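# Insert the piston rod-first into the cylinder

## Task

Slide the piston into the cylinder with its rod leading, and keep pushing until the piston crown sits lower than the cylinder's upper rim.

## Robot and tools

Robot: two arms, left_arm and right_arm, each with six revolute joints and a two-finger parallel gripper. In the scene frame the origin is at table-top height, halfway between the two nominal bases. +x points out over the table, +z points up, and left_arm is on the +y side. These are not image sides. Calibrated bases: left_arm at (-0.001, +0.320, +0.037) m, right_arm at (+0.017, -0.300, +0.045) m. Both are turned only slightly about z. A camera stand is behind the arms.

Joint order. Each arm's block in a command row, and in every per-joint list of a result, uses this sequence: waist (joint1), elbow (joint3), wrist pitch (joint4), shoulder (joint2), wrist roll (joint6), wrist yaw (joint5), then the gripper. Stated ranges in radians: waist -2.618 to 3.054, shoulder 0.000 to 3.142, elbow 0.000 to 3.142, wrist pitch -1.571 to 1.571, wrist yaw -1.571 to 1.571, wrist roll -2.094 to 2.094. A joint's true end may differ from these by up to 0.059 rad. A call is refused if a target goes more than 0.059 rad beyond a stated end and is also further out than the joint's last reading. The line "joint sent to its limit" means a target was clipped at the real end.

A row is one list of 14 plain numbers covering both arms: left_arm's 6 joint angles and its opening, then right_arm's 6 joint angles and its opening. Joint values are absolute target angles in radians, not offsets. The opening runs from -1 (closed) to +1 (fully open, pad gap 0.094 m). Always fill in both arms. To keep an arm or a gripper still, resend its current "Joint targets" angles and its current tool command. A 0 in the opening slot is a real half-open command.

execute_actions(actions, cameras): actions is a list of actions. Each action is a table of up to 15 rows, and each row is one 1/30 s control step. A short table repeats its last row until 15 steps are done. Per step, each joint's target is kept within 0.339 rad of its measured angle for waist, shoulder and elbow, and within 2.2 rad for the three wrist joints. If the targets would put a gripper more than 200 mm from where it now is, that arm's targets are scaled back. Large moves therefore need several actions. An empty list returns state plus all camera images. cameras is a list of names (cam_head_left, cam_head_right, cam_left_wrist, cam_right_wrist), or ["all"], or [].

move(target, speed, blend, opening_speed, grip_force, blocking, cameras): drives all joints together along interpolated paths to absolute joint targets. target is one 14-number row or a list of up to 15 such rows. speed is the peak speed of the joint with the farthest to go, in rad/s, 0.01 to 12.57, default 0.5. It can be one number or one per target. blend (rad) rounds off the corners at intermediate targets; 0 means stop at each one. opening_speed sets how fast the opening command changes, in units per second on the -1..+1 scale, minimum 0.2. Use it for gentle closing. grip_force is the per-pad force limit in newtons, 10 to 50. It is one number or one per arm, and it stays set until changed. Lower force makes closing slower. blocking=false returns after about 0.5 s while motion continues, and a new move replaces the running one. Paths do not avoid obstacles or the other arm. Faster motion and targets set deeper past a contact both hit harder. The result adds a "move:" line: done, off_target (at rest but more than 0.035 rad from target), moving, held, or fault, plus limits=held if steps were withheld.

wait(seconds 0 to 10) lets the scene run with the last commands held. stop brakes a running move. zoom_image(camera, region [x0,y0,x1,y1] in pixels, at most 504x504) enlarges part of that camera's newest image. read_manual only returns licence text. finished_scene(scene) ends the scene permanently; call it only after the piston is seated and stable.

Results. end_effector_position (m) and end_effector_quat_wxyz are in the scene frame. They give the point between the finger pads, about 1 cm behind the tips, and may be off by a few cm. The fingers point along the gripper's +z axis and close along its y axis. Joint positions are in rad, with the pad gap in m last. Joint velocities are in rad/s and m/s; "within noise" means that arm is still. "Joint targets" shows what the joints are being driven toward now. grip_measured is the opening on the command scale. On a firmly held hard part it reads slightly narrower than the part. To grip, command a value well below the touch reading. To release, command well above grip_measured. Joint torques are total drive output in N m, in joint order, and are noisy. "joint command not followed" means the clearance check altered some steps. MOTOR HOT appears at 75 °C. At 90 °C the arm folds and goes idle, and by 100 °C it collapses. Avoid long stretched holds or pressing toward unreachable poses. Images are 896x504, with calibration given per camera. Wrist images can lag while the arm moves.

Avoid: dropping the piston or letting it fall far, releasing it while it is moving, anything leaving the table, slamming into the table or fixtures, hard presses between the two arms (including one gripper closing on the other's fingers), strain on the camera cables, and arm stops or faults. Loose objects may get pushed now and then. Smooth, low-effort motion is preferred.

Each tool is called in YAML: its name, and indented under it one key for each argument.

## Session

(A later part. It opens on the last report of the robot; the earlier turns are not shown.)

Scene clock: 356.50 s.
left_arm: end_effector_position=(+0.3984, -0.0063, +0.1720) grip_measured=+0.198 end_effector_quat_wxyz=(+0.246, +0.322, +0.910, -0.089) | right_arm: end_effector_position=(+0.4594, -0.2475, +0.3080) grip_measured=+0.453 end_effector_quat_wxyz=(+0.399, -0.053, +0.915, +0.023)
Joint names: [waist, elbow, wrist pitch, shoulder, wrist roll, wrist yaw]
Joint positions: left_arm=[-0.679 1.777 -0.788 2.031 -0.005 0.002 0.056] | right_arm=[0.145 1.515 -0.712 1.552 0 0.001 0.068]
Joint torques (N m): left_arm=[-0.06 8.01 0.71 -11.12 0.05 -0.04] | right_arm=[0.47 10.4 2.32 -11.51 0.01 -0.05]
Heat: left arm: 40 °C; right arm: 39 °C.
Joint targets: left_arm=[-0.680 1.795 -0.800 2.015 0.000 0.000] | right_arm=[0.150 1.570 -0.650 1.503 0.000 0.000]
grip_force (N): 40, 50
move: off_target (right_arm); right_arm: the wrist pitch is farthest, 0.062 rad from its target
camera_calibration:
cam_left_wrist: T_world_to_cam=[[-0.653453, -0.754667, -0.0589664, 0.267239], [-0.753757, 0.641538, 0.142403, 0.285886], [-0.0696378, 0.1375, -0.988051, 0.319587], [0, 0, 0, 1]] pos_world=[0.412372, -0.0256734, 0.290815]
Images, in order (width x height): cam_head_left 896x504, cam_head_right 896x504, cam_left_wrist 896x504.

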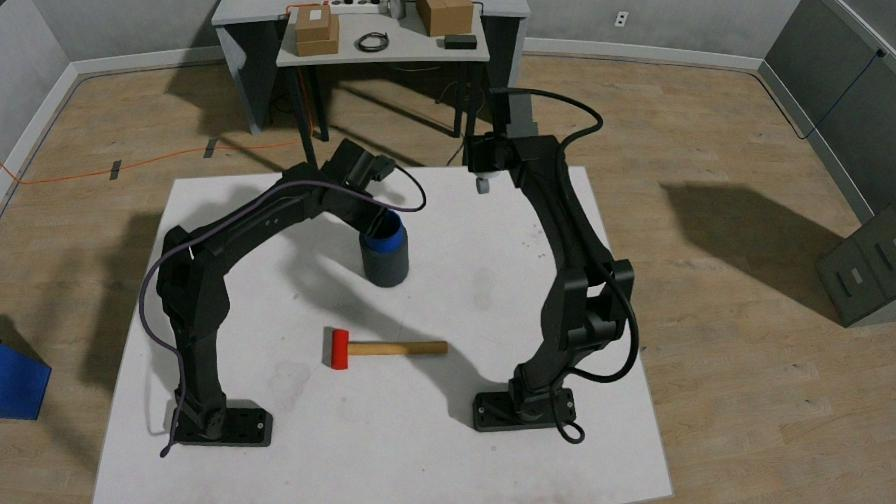

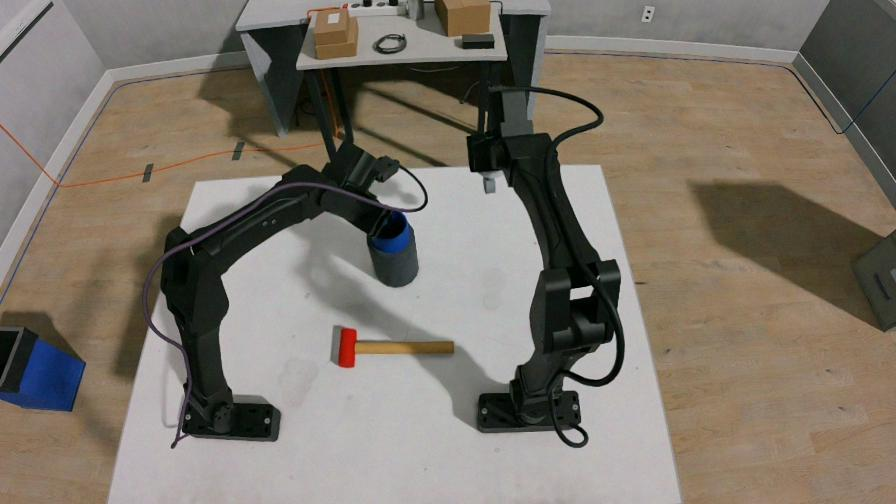

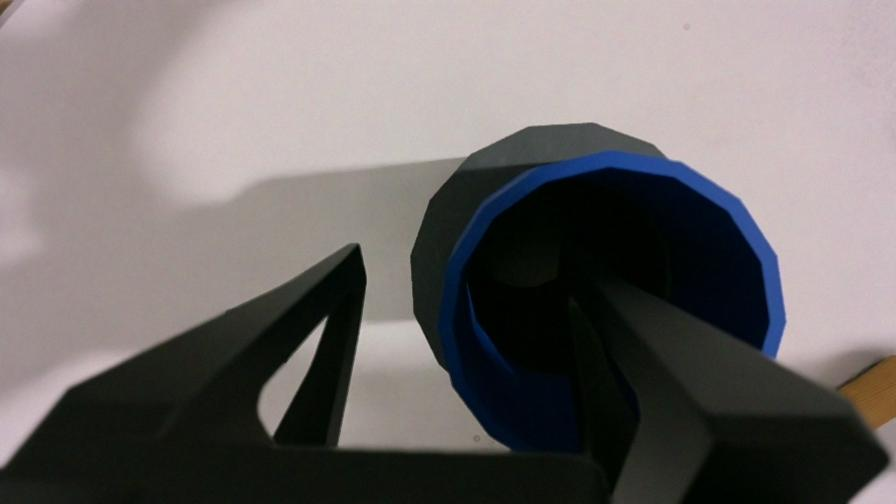

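move:
  target:
    - [-0.680, 2.075, -1.06, 2.06, 0.0, 0.0, 0.2, 0.15, 1.57, -0.65, 1.503, 0.0, 0.0, 0.34]
    - [-0.771, 0.206, 1.296, 1.302, 0.0, 0.0, 1.0, 0.15, 1.57, -0.65, 1.503, 0.0, 0.0, 0.34]
  speed: [0.25, 0.9]
  blend: [0.05, 0]
  opening_speed: 1.0
  grip_force: [50, 50]
  cameras: ["cam_left_wrist", "cam_head_right", "cam_head_left"]

zoom_image:
  camera: "cam_left_wrist"
  region: [340, 200, 560, 420]

zoom_image:
  camera: "cam_head_right"
  region: [350, 190, 430, 290]

zoom_image:
  camera: "cam_head_left"
  region: [345, 190, 425, 290]

Scene clock: 363.93 s.
left_arm: end_effector_position=(+0.2617, +0.0655, +0.2591) grip_measured=+0.998 end_effector_quat_wxyz=(+0.706, +0.242, +0.600, -0.288) | right_arm: end_effector_position=(+0.4594, -0.2475, +0.3080) grip_measured=+0.453 end_effector_quat_wxyz=(+0.399, -0.053, +0.915, +0.023)
Joint names: [waist, elbow, wrist pitch, shoulder, wrist roll, wrist yaw]
Joint positions: left_arm=[-0.764 0.213 1.274 1.325 -0.005 0.002 0.094] | right_arm=[0.145 1.515 -0.712 1.552 0 0.001 0.068]
Joint torques (N m): left_arm=[-0.62 4.89 1.55 -4.23 0.05 -0.04] | right_arm=[0.43 10.41 2.32 -11.58 0 -0.01]
Heat: left arm: 40 °C; right arm: 39 °C.
Joint targets: left_arm=[-0.771 0.206 1.296 1.302 0.000 0.000] | right_arm=[0.150 1.570 -0.650 1.503 0.000 0.000]
move: off_target (right_arm); right_arm: the wrist pitch is farthest, 0.062 rad from its target
camera_calibration:
cam_left_wrist: T_world_to_cam=[[-0.662306, -0.747722, -0.0475769, 0.236029], [-0.335828, 0.35303, -0.873263, 0.297021], [0.669754, -0.56239, -0.48492, 0.108261], [0, 0, 0, 1]] pos_world=[0.183563, 0.132511, 0.323105]
Images, in order (width x height): cam_head_left 896x504, cam_head_right 896x504, cam_left_wrist 896x504.

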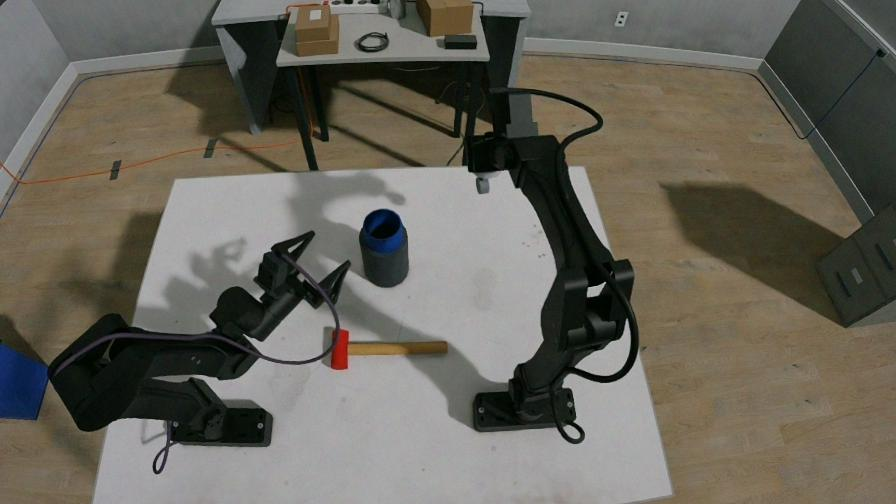

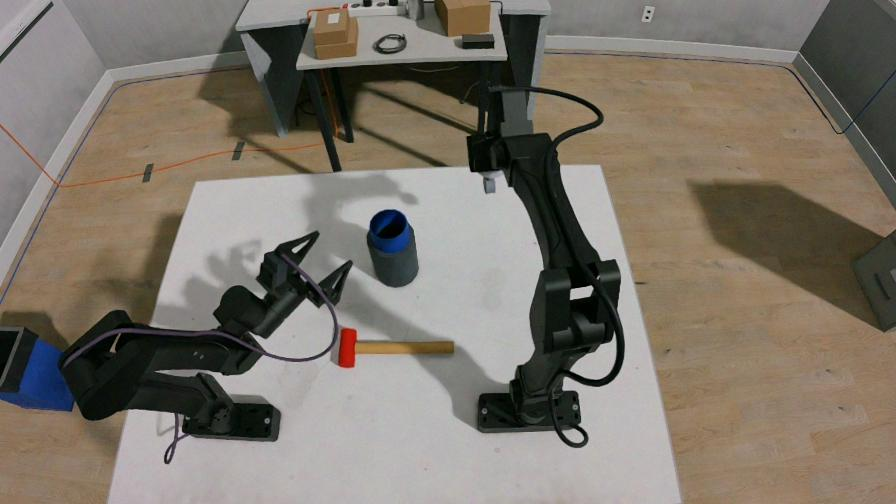

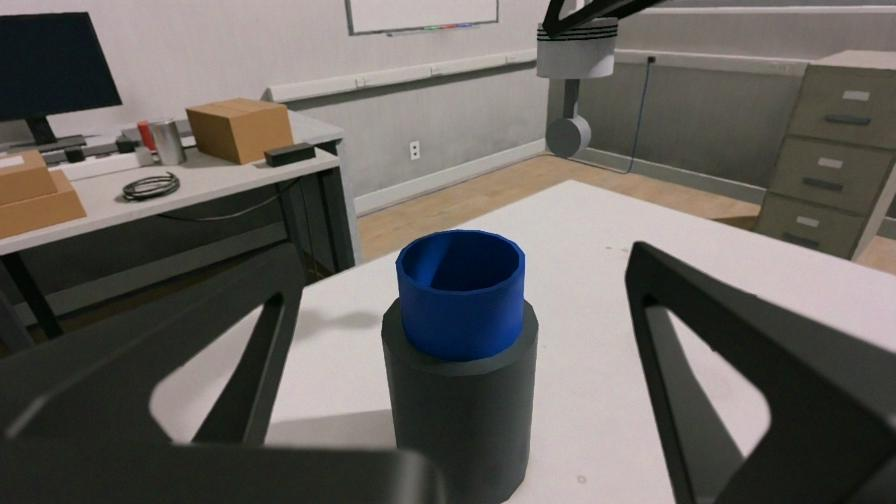

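Scaled by 2.291 from the camera's 896x504 image, which has a finer 1280x720 frame.

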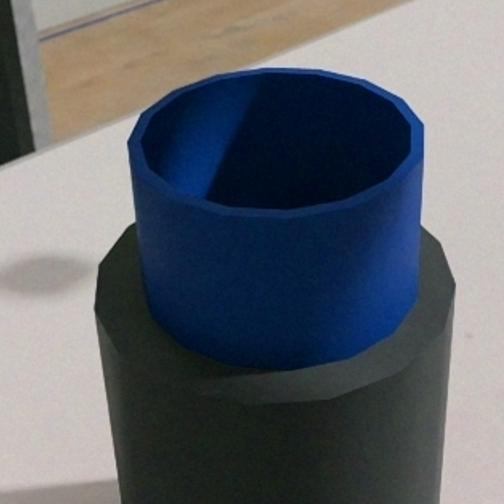

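Scaled by 5.040 from the camera's 896x504 image, which has a finer 1280x720 frame.

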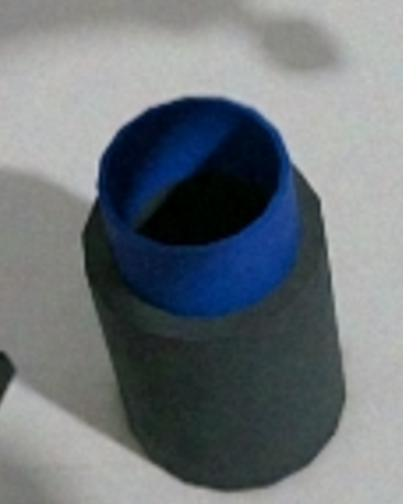

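Scaled by 5.040 from the camera's 896x504 image, which has a finer 1280x720 frame.

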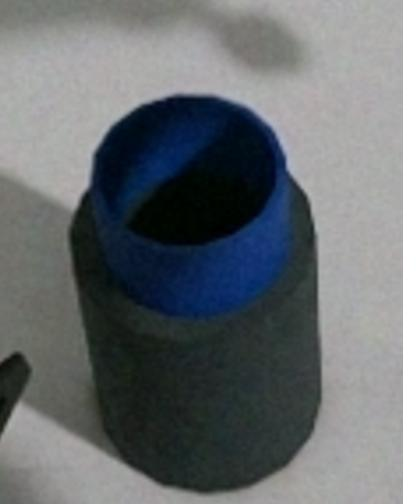

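move:
  target:
    - [-0.771, 0.206, 1.296, 1.302, 0.0, 0.0, 1.0, 0.15, 1.7355, -0.751, 1.577, 0.0, 0.0, 0.34]
    - [-0.771, 0.206, 1.296, 1.302, 0.0, 0.0, 1.0, 0.658, 1.7355, -0.751, 1.577, 0.0, 0.0, 0.34]
  speed: [0.3, 0.4]
  blend: [0.03, 0]
  cameras: ["cam_left_wrist", "cam_right_wrist", "cam_head_right"]

Scene clock: 367.53 s.
left_arm: end_effector_position=(+0.2617, +0.0655, +0.2591) grip_measured=+0.998 end_effector_quat_wxyz=(+0.706, +0.242, +0.600, -0.288) | right_arm: end_effector_position=(+0.3786, -0.0321, +0.3448) grip_measured=+0.453 end_effector_quat_wxyz=(+0.391, -0.285, +0.865, +0.131)
Joint names: [waist, elbow, wrist pitch, shoulder, wrist roll, wrist yaw]
Joint positions: left_arm=[-0.764 0.213 1.274 1.325 -0.005 0.002 0.094] | right_arm=[0.662 1.679 -0.815 1.585 0 -0.006 0.068]
Joint torques (N m): left_arm=[-0.65 4.89 1.55 -4.23 0.05 -0.04] | right_arm=[-0.28 10.33 2.39 -7.83 0 0.09]
Heat: left arm: 41 °C; right arm: 39 °C.
Joint targets: left_arm=[-0.771 0.206 1.296 1.302 0.000 0.000] | right_arm=[0.658 1.735 -0.751 1.577 0.000 0.000]
move: off_target (right_arm); right_arm: the wrist pitch is farthest, 0.064 rad from its target
camera_calibration:
cam_left_wrist: T_world_to_cam=[[-0.662306, -0.747722, -0.0475769, 0.236029], [-0.335828, 0.35303, -0.873263, 0.297021], [0.669754, -0.56239, -0.48492, 0.108261], [0, 0, 0, 1]] pos_world=[0.183563, 0.132511, 0.323105]
cam_right_wrist: T_world_to_cam=[[0.594492, -0.802122, -0.0563843, -0.231561], [-0.796882, -0.57833, -0.174681, 0.351159], [0.107507, 0.148778, -0.983009, 0.426806], [0, 0, 0, 1]] pos_world=[0.371609, -0.0461536, 0.467838]
Images, in order (width x height): cam_head_right 896x504, cam_left_wrist 896x504, cam_right_wrist 896x504.

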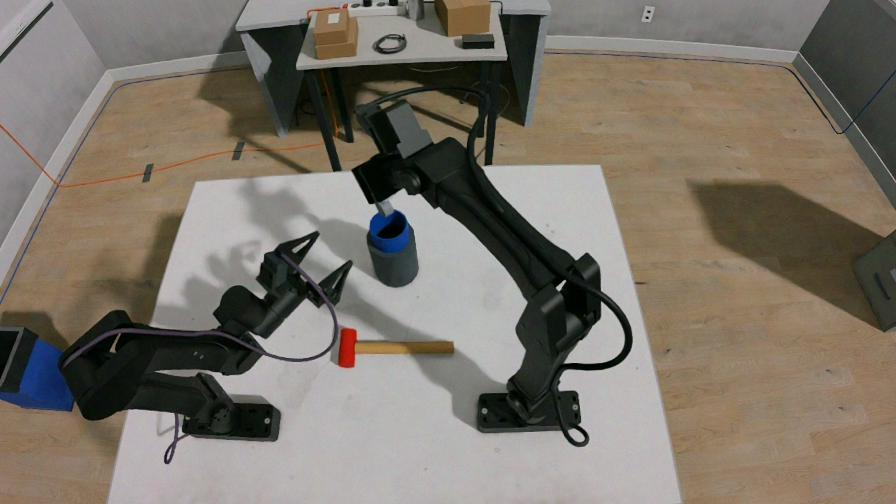

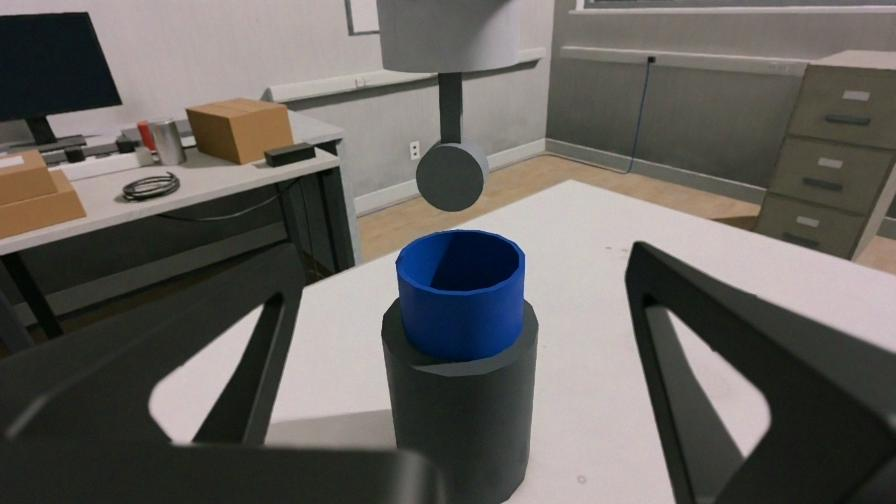

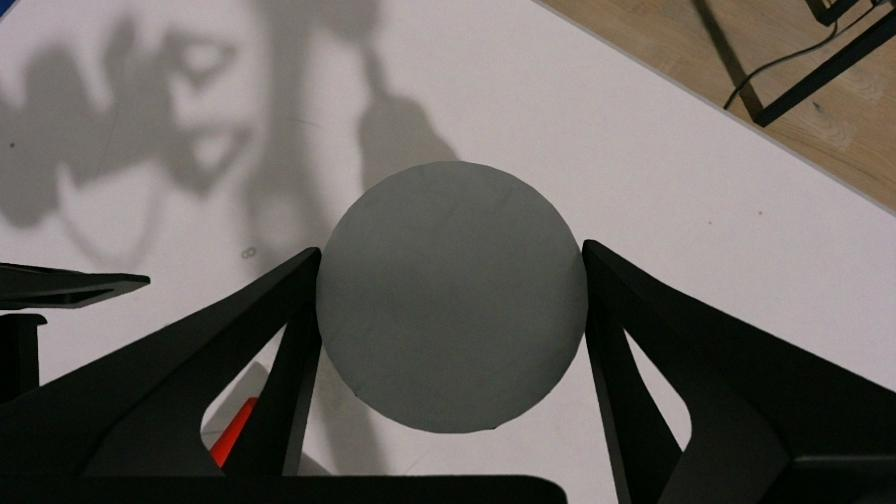

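move:
  target: [-0.771, 0.206, 1.296, 1.302, 0.0, 0.0, 1.0, 0.656, 1.2375, -0.354, 1.493, 0.0, 0.0, 0.34]
  speed: 0.3
  cameras: ["cam_left_wrist", "cam_right_wrist", "cam_head_right", "cam_head_left"]

zoom_image:
  camera: "cam_left_wrist"
  region: [370, 120, 560, 380]

zoom_image:
  camera: "cam_right_wrist"
  region: [290, 130, 620, 490]

Scene clock: 371.30 s.
left_arm: end_effector_position=(+0.2617, +0.0655, +0.2591) grip_measured=+0.998 end_effector_quat_wxyz=(+0.706, +0.242, +0.600, -0.288) | right_arm: end_effector_position=(+0.3776, -0.0328, +0.2382) grip_measured=+0.453 end_effector_quat_wxyz=(+0.379, -0.286, +0.871, +0.127)
Joint names: [waist, elbow, wrist pitch, shoulder, wrist roll, wrist yaw]
Joint positions: left_arm=[-0.764 0.213 1.274 1.325 -0.005 0.002 0.094] | right_arm=[0.662 1.232 -0.432 1.547 0 -0.006 0.068]
Joint torques (N m): left_arm=[-0.64 4.88 1.55 -4.25 0.05 -0.05] | right_arm=[-0.43 6.56 2.5 -12.29 0.03 0.05]
Heat: left arm: 41 °C; right arm: 39 °C.
Joint targets: left_arm=[-0.771 0.206 1.296 1.302 0.000 0.000] | right_arm=[0.656 1.237 -0.354 1.493 0.000 0.000]
move: off_target (right_arm); right_arm: the wrist pitch is farthest, 0.078 rad from its target
camera_calibration:
cam_left_wrist: T_world_to_cam=[[-0.662306, -0.747722, -0.0475769, 0.236029], [-0.335828, 0.35303, -0.873263, 0.297021], [0.669754, -0.56239, -0.48492, 0.108261], [0, 0, 0, 1]] pos_world=[0.183563, 0.132511, 0.323105]
cam_right_wrist: T_world_to_cam=[[0.593298, -0.802996, -0.0565307, -0.237084], [-0.800345, -0.580895, -0.148355, 0.326316], [0.0862904, 0.133263, -0.987317, 0.330728], [0, 0, 0, 1]] pos_world=[0.373288, -0.0448963, 0.361542]

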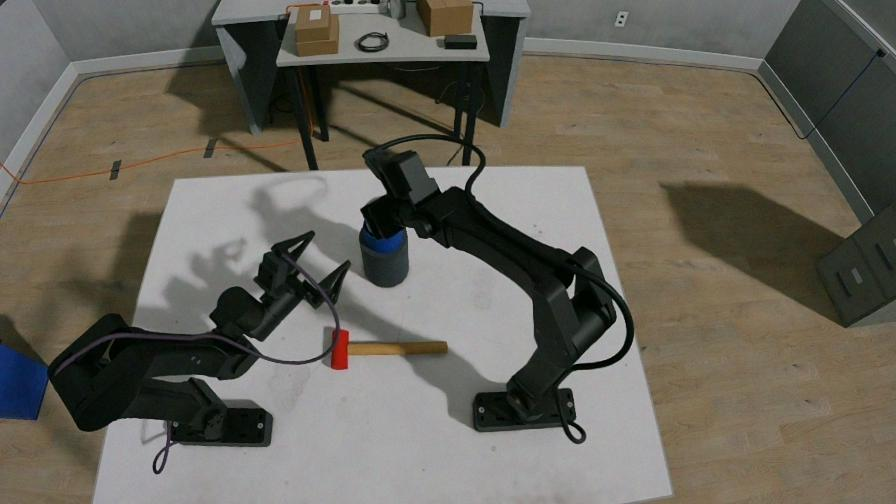

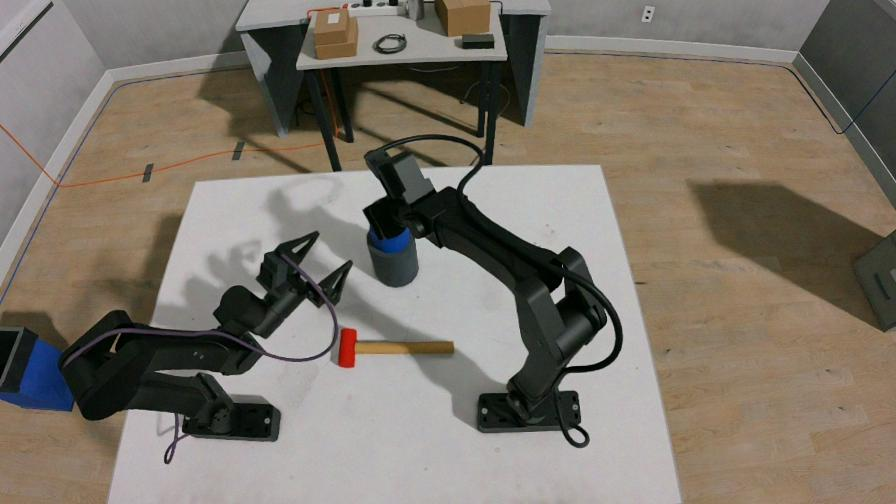

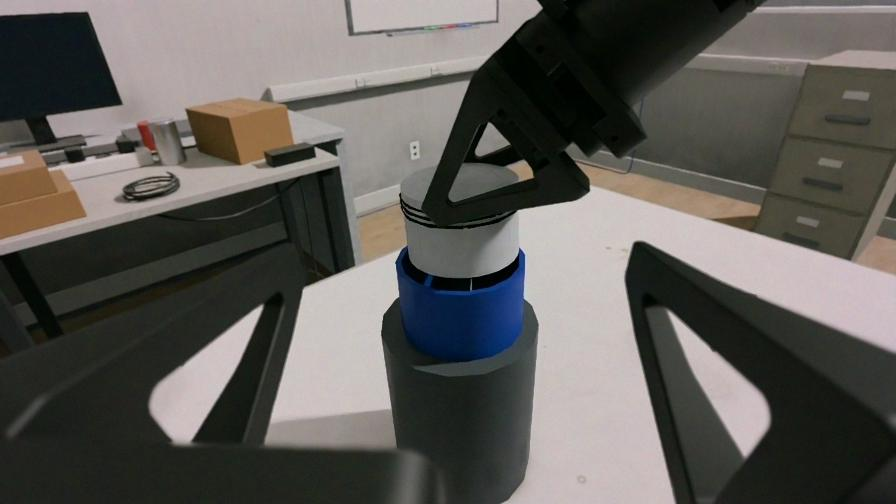

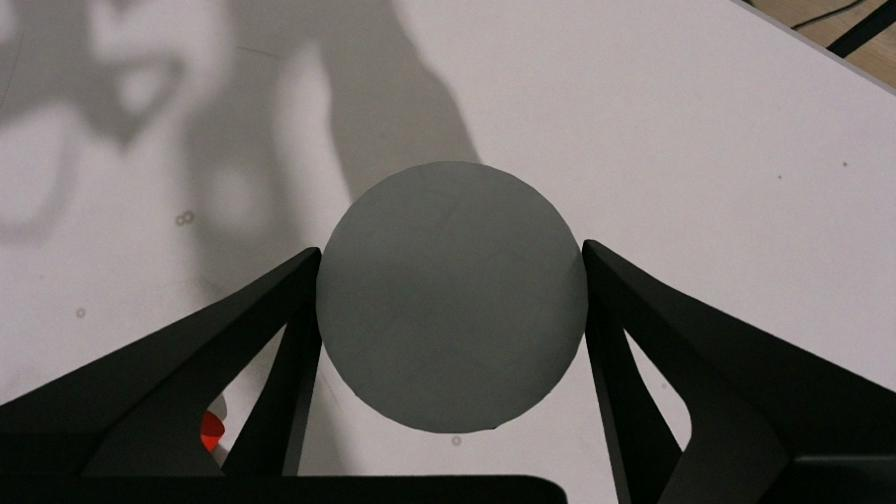

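Scaled by 1.938 from the camera's 896x504 image, which has a finer 1280x720 frame.

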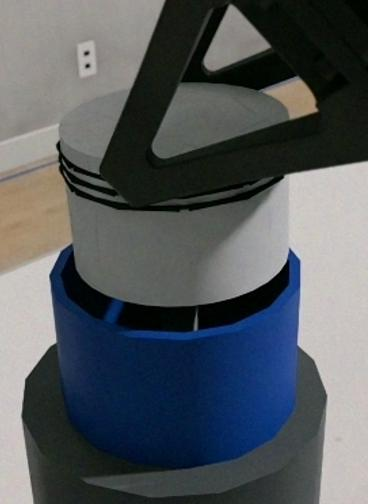

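Scaled by 1.400 from the camera's 896x504 image, which has a finer 1280x720 frame.

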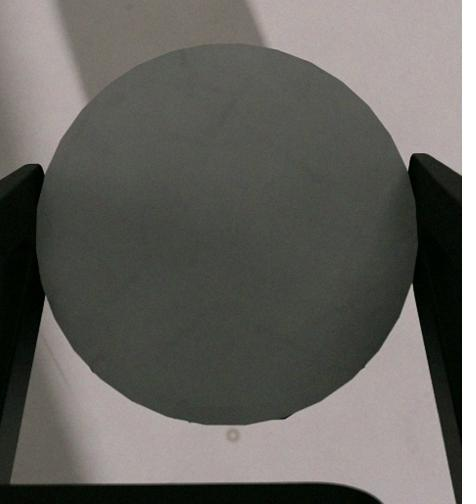

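move:
  target:
    - [-0.771, 0.206, 1.296, 1.302, 0.0, 0.0, 1.0, 0.656, 1.2375, -0.354, 1.525, 0.0, 0.0, 0.34]
    - [-0.771, 0.206, 1.296, 1.302, 0.0, 0.0, 1.0, 0.656, 1.110, -0.19, 1.561, 0.0, 0.0, 0.34]
  speed: 0.12
  blend: [0.01, 0]
  cameras: ["cam_left_wrist", "cam_right_wrist", "cam_head_right"]

zoom_image:
  camera: "cam_left_wrist"
  region: [370, 150, 560, 400]

Scene clock: 376.30 s.
left_arm: end_effector_position=(+0.2617, +0.0655, +0.2591) grip_measured=+0.998 end_effector_quat_wxyz=(+0.706, +0.242, +0.600, -0.288) | right_arm: end_effector_position=(+0.3797, -0.0313, +0.2044) grip_measured=+0.453 end_effector_quat_wxyz=(+0.386, -0.286, +0.868, +0.129)
Joint names: [waist, elbow, wrist pitch, shoulder, wrist roll, wrist yaw]
Joint positions: left_arm=[-0.764 0.213 1.274 1.325 -0.005 0.002 0.094] | right_arm=[0.662 1.107 -0.271 1.568 0 -0.006 0.068]
Joint torques (N m): left_arm=[-0.64 4.9 1.55 -4.23 0.06 -0.04] | right_arm=[-0.5 6.45 2.57 -7.83 0.01 0.08]
Heat: left arm: 42 °C; right arm: 40 °C.
Joint targets: left_arm=[-0.771 0.206 1.296 1.302 0.000 0.000] | right_arm=[0.656 1.110 -0.190 1.561 0.000 0.000]
move: off_target (right_arm); right_arm: the wrist pitch is farthest, 0.081 rad from its target
camera_calibration:
cam_left_wrist: T_world_to_cam=[[-0.662306, -0.747722, -0.0475769, 0.236029], [-0.335828, 0.35303, -0.873263, 0.297021], [0.669754, -0.56239, -0.48492, 0.108261], [0, 0, 0, 1]] pos_world=[0.183563, 0.132511, 0.323105]
cam_right_wrist: T_world_to_cam=[[0.593904, -0.802552, -0.0564607, -0.239309], [-0.798569, -0.579515, -0.162636, 0.326224], [0.0978039, 0.141678, -0.985069, 0.292361], [0, 0, 0, 1]] pos_world=[0.374045, -0.0444274, 0.32754]
Images, in order (width x height): cam_head_right 896x504, cam_left_wrist 896x504, cam_right_wrist 896x504.

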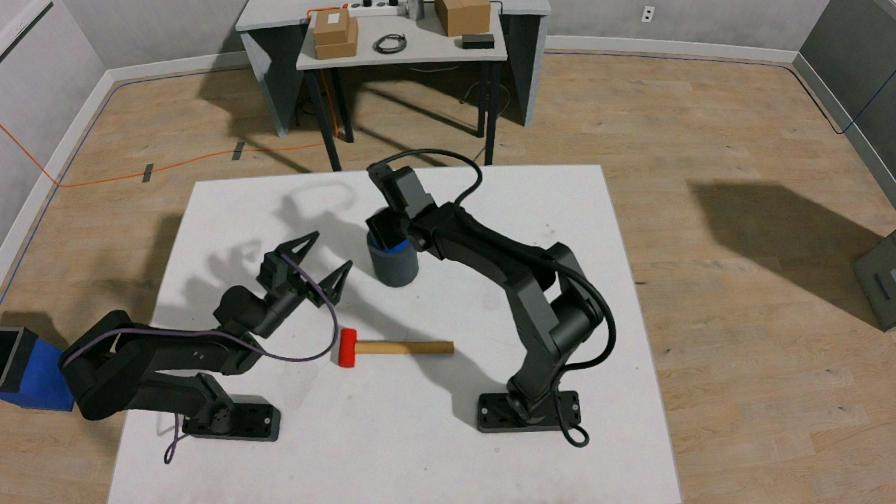

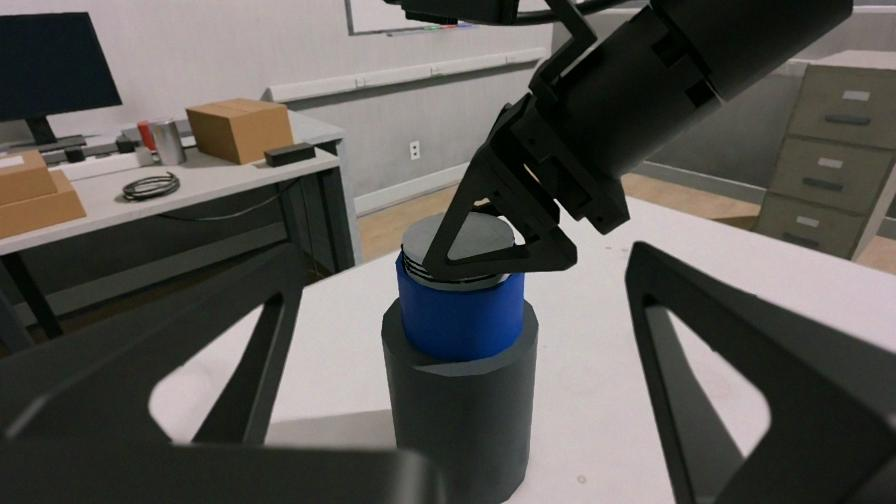

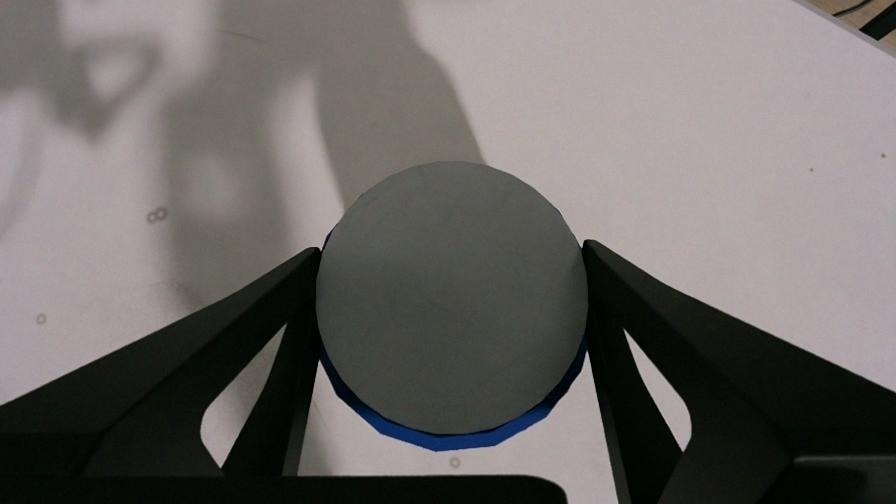

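Scaled by 2.016 from the camera's 896x504 image, which has a finer 1280x720 frame.

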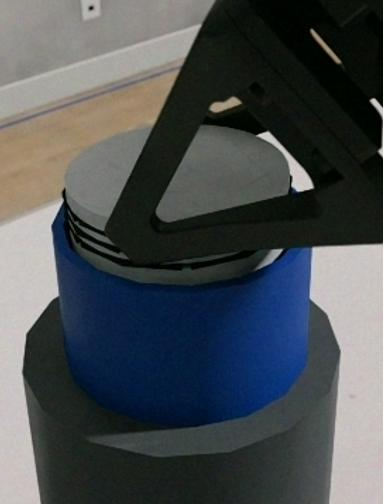

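move:
  target: [-0.771, 0.206, 1.296, 1.302, 0.0, 0.0, 1.0, 0.656, 1.110, -0.175, 1.569, 0.0, 0.0, 0.34]
  speed: 0.05
  cameras: ["cam_left_wrist", "cam_right_wrist"]

zoom_image:
  camera: "cam_left_wrist"
  region: [370, 190, 560, 400]

Scene clock: 381.03 s.
left_arm: end_effector_position=(+0.2617, +0.0655, +0.2591) grip_measured=+0.998 end_effector_quat_wxyz=(+0.706, +0.242, +0.600, -0.288) | right_arm: end_effector_position=(+0.3809, -0.0303, +0.2031) grip_measured=+0.453 end_effector_quat_wxyz=(+0.386, -0.286, +0.867, +0.130)
Joint names: [waist, elbow, wrist pitch, shoulder, wrist roll, wrist yaw]
Joint positions: left_arm=[-0.764 0.213 1.274 1.325 -0.005 0.002 0.094] | right_arm=[0.662 1.107 -0.263 1.574 0 -0.006 0.068]
Joint velocities: left_arm=[-0.007 0.007 -0.051 -0.012 0.051 -0.154 0] | right_arm=[within noise]
Joint torques (N m): left_arm=[-0.62 4.89 1.56 -4.23 0.05 -0.05] | right_arm=[-0.5 6.31 2.63 -7.69 -0.03 0.04]
Heat: left arm: 42 °C; right arm: 40 °C.
Joint targets: left_arm=[-0.771 0.206 1.296 1.302 0.000 0.000] | right_arm=[0.656 1.110 -0.175 1.569 0.000 0.000]
move: off_target (right_arm); right_arm: the wrist pitch is farthest, 0.088 rad from its target
camera_calibration:
cam_left_wrist: T_world_to_cam=[[-0.662306, -0.747722, -0.0475769, 0.236029], [-0.335828, 0.35303, -0.873263, 0.297021], [0.669754, -0.56239, -0.48492, 0.108261], [0, 0, 0, 1]] pos_world=[0.183563, 0.132511, 0.323105]
cam_right_wrist: T_world_to_cam=[[0.594005, -0.802477, -0.0564607, -0.239369], [-0.798346, -0.5794, -0.164131, 0.327679], [0.0989984, 0.14257, -0.984821, 0.29038], [0, 0, 0, 1]] pos_world=[0.375041, -0.0436307, 0.32624]
Images, in order (width x height): cam_left_wrist 896x504, cam_right_wrist 896x504.

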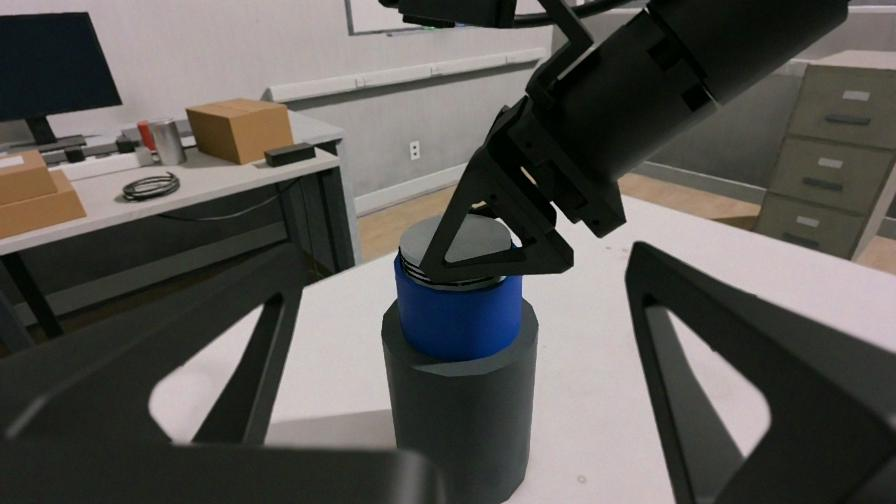

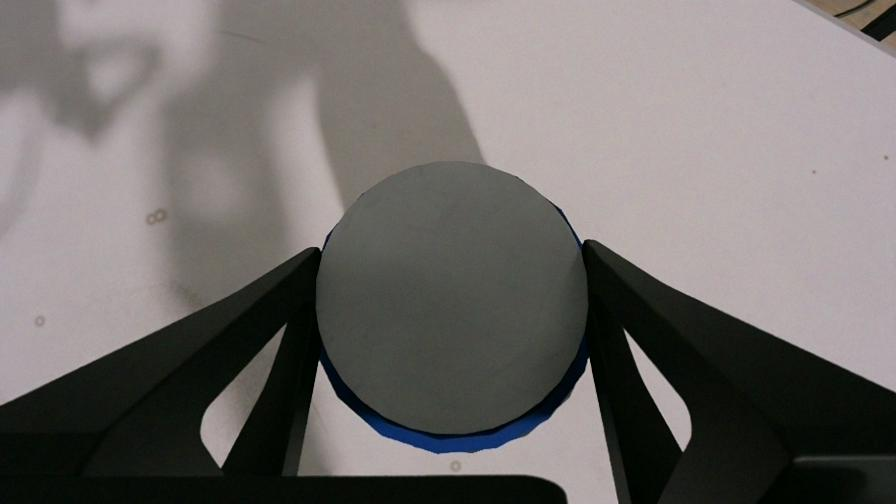

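Scaled by 2.400 from the camera's 896x504 image, which has a finer 1280x720 frame.

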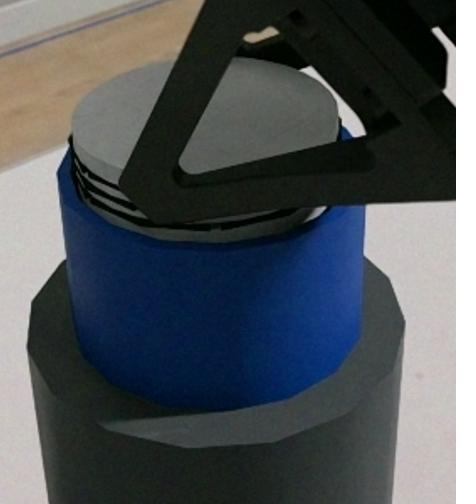

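move:
  target: [-0.771, 0.206, 1.296, 1.302, 0.0, 0.0, 1.0, 0.656, 1.104, -0.209, 1.575, 0.0, 0.0, 0.34]
  speed: 0.05
  cameras: ["cam_left_wrist", "cam_right_wrist"]

zoom_image:
  camera: "cam_left_wrist"
  region: [370, 190, 560, 400]

Scene clock: 384.43 s.
left_arm: end_effector_position=(+0.2617, +0.0655, +0.2591) grip_measured=+0.998 end_effector_quat_wxyz=(+0.706, +0.242, +0.600, -0.288) | right_arm: end_effector_position=(+0.3808, -0.0304, +0.2021) grip_measured=+0.453 end_effector_quat_wxyz=(+0.385, -0.286, +0.868, +0.129)
Joint names: [waist, elbow, wrist pitch, shoulder, wrist roll, wrist yaw]
Joint positions: left_arm=[-0.764 0.213 1.274 1.325 -0.005 0.002 0.094] | right_arm=[0.662 1.107 -0.265 1.576 0 -0.006 0.068]
Joint torques (N m): left_arm=[-0.65 4.9 1.56 -4.23 0.05 -0.05] | right_arm=[-0.59 6 2.25 -7.43 0.02 0.06]
Heat: left arm: 42 °C; right arm: 40 °C.
Joint targets: left_arm=[-0.771 0.206 1.296 1.302 0.000 0.000] | right_arm=[0.656 1.104 -0.209 1.575 0.000 0.000]
move: off_target (right_arm); right_arm: the wrist pitch is farthest, 0.056 rad from its target
camera_calibration:
cam_left_wrist: T_world_to_cam=[[-0.662306, -0.747722, -0.0475769, 0.236029], [-0.335828, 0.35303, -0.873263, 0.297021], [0.669754, -0.56239, -0.48492, 0.108261], [0, 0, 0, 1]] pos_world=[0.183563, 0.132511, 0.323105]
cam_right_wrist: T_world_to_cam=[[0.593868, -0.80258, -0.056442, -0.239423], [-0.798743, -0.579697, -0.161127, 0.326902], [0.0965985, 0.140771, -0.985318, 0.290344], [0, 0, 0, 1]] pos_world=[0.37525, -0.043524, 0.325241]
Images, in order (width x height): cam_left_wrist 896x504, cam_right_wrist 896x504.

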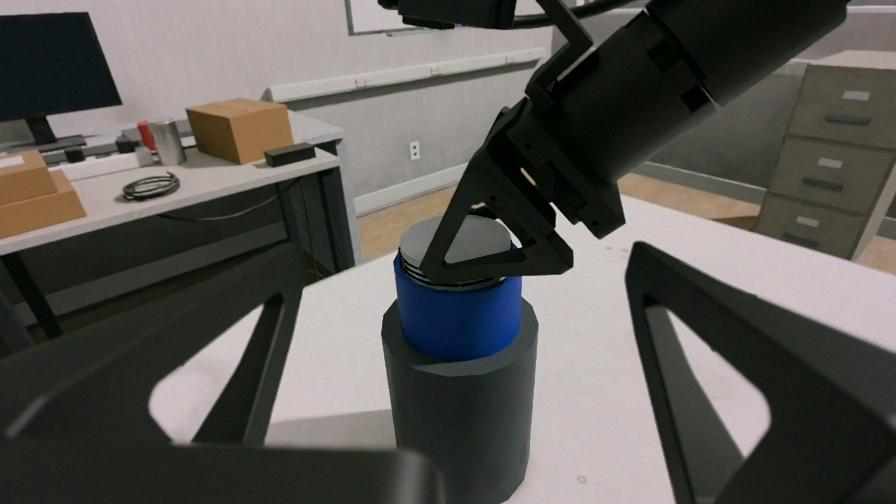

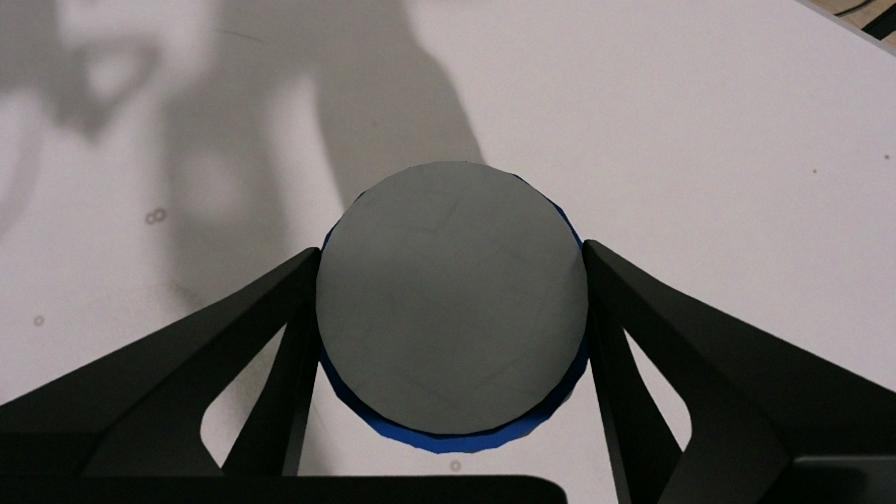

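Scaled by 2.400 from the camera's 896x504 image, which has a finer 1280x720 frame.

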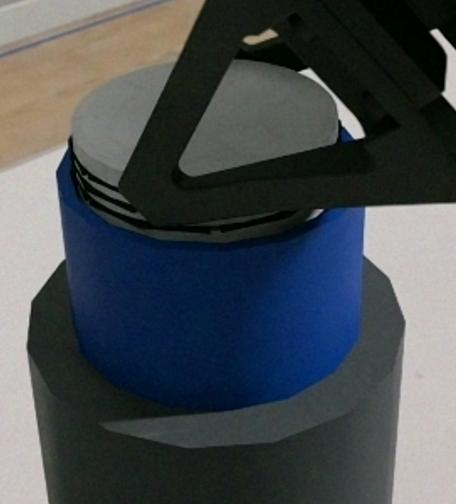

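move:
  target: [-0.771, 0.206, 1.296, 1.302, 0.0, 0.0, 1.0, 0.656, 1.096, -0.226, 1.575, 0.0, 0.0, 0.34]
  speed: 0.05
  cameras: ["cam_left_wrist"]

zoom_image:
  camera: "cam_left_wrist"
  region: [370, 190, 560, 400]

Scene clock: 385.57 s.
left_arm: end_effector_position=(+0.2617, +0.0655, +0.2591) grip_measured=+0.998 end_effector_quat_wxyz=(+0.706, +0.242, +0.600, -0.288) | right_arm: end_effector_position=(+0.3794, -0.0315, +0.1990) grip_measured=+0.453 end_effector_quat_wxyz=(+0.381, -0.286, +0.870, +0.128)
Joint names: [waist, elbow, wrist pitch, shoulder, wrist roll, wrist yaw]
Joint positions: left_arm=[-0.764 0.213 1.274 1.325 -0.005 0.002 0.094] | right_arm=[0.662 1.1 -0.267 1.576 0 -0.006 0.068]
Joint torques (N m): left_arm=[-0.65 4.89 1.55 -4.23 0.05 -0.04] | right_arm=[-0.54 5.75 2.12 -7.32 -0.01 0.07]
Heat: left arm: 42 °C; right arm: 40 °C.
Joint targets: left_arm=[-0.771 0.206 1.296 1.302 0.000 0.000] | right_arm=[0.656 1.096 -0.226 1.575 0.000 0.000]
move: off_target (right_arm); right_arm: the wrist pitch is farthest, 0.041 rad from its target
camera_calibration:
cam_left_wrist: T_world_to_cam=[[-0.662306, -0.747722, -0.0475769, 0.236029], [-0.335828, 0.35303, -0.873263, 0.297021], [0.669754, -0.56239, -0.48492, 0.108261], [0, 0, 0, 1]] pos_world=[0.183563, 0.132511, 0.323105]
Images, in order (width x height): cam_left_wrist 896x504.

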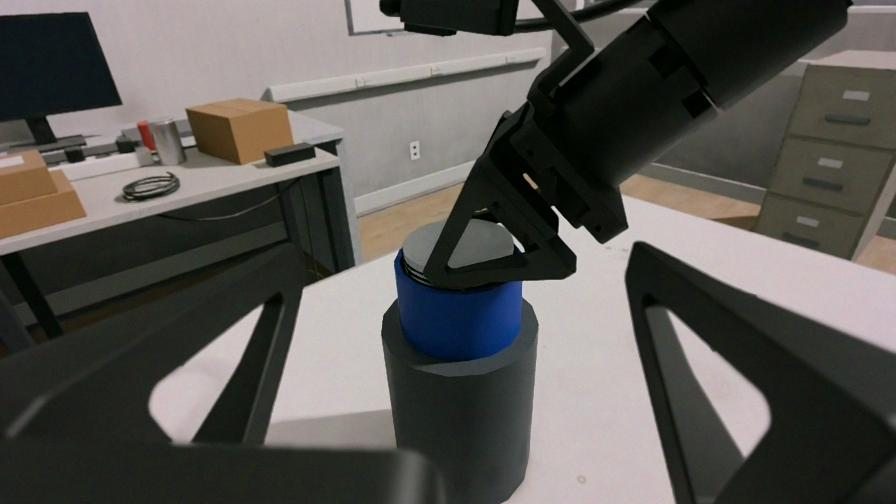

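Scaled by 2.400 from the camera's 896x504 image, which has a finer 1280x720 frame.

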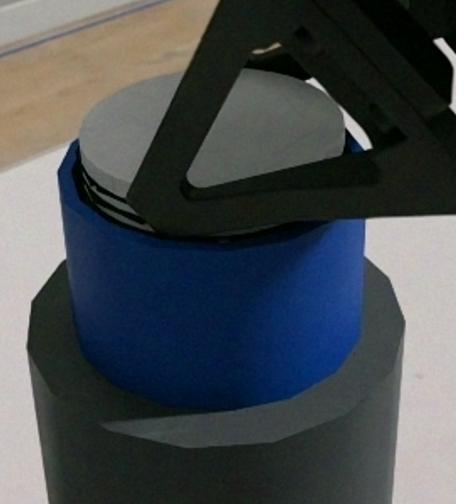

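move:
  target: [-0.771, 0.206, 1.296, 1.302, 0.0, 0.0, 1.0, 0.656, 1.096, -0.226, 1.575, 0.0, 0.0, 0.75]
  speed: 0.05
  cameras: ["cam_left_wrist", "cam_right_wrist"]

zoom_image:
  camera: "cam_left_wrist"
  region: [370, 190, 560, 400]

zoom_image:
  camera: "cam_right_wrist"
  region: [300, 150, 610, 460]

Scene clock: 388.87 s.
left_arm: end_effector_position=(+0.2617, +0.0655, +0.2591) grip_measured=+0.998 end_effector_quat_wxyz=(+0.706, +0.242, +0.600, -0.288) | right_arm: end_effector_position=(+0.3829, -0.0291, +0.2037) grip_measured=+0.748 end_effector_quat_wxyz=(+0.392, -0.284, +0.865, +0.131)
Joint names: [waist, elbow, wrist pitch, shoulder, wrist roll, wrist yaw]
Joint positions: left_arm=[-0.764 0.213 1.274 1.325 -0.005 0.002 0.094] | right_arm=[0.661 1.1 -0.242 1.576 0 -0.006 0.082]
Joint torques (N m): left_arm=[-0.64 4.88 1.55 -4.23 0.05 -0.04] | right_arm=[-0.53 5.79 1.8 -7.39 0.01 0.06]
Heat: left arm: 43 °C; right arm: 40 °C.
Joint targets: left_arm=[-0.771 0.206 1.296 1.302 0.000 0.000] | right_arm=[0.656 1.096 -0.226 1.575 0.000 0.000]
move: done
camera_calibration:
cam_left_wrist: T_world_to_cam=[[-0.662306, -0.747722, -0.0475769, 0.236029], [-0.335828, 0.35303, -0.873263, 0.297021], [0.669754, -0.56239, -0.48492, 0.108261], [0, 0, 0, 1]] pos_world=[0.183563, 0.132511, 0.323105]
cam_right_wrist: T_world_to_cam=[[0.594326, -0.80224, -0.0564686, -0.239624], [-0.79668, -0.577702, -0.177658, 0.332311], [0.109903, 0.150574, -0.982471, 0.286249], [0, 0, 0, 1]] pos_world=[0.3757, -0.0433608, 0.326738]
Images, in order (width x height): cam_left_wrist 896x504, cam_right_wrist 896x504.

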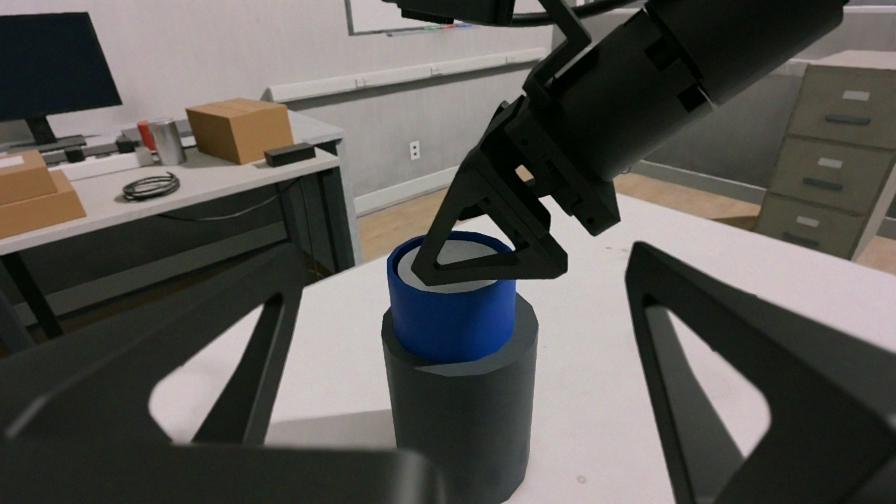

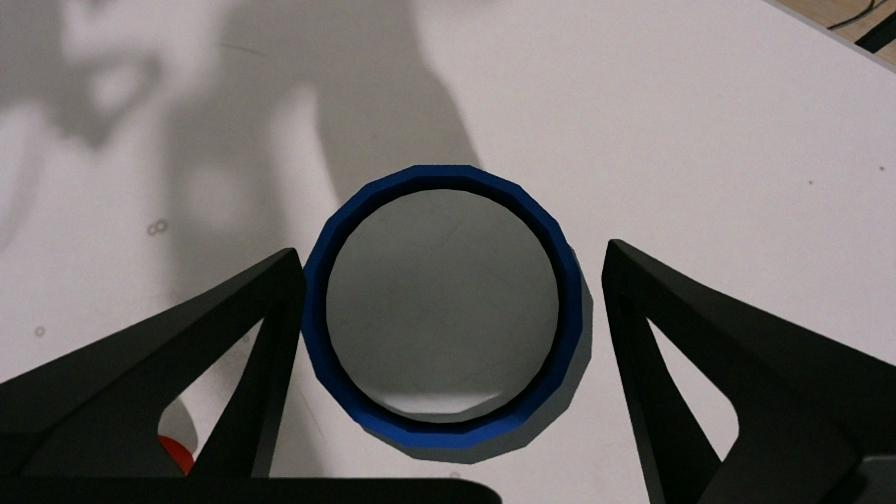

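Scaled by 2.400 from the camera's 896x504 image, which has a finer 1280x720 frame.

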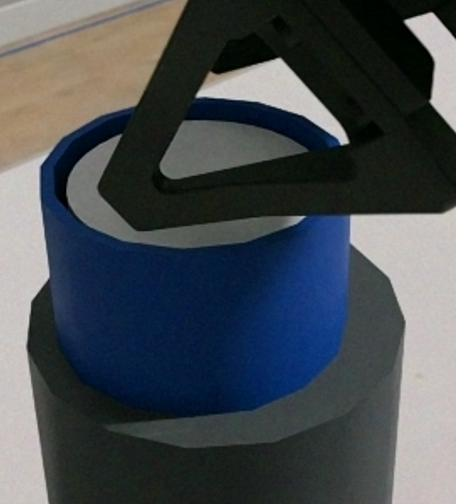

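Scaled by 1.626 from the camera's 896x504 image, which has a finer 1280x720 frame.

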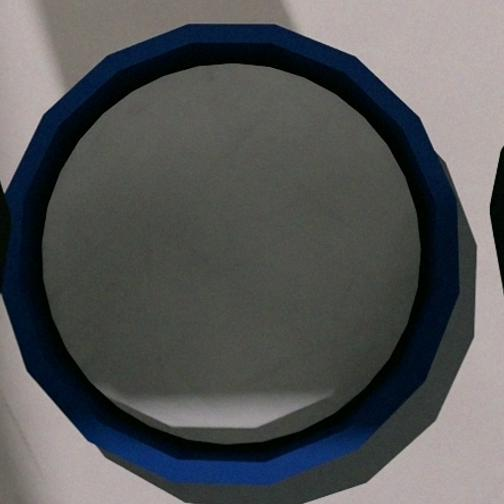

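zoom_image:
  camera: "cam_right_wrist"
  region: [290, 150, 620, 480]

Scaled by 1.527 from the camera's 896x504 image, which has a finer 1280x720 frame.

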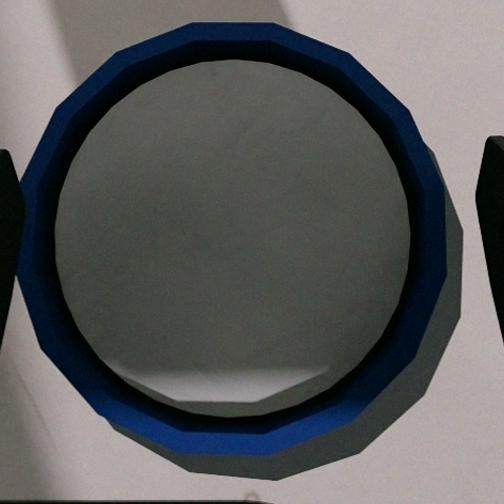

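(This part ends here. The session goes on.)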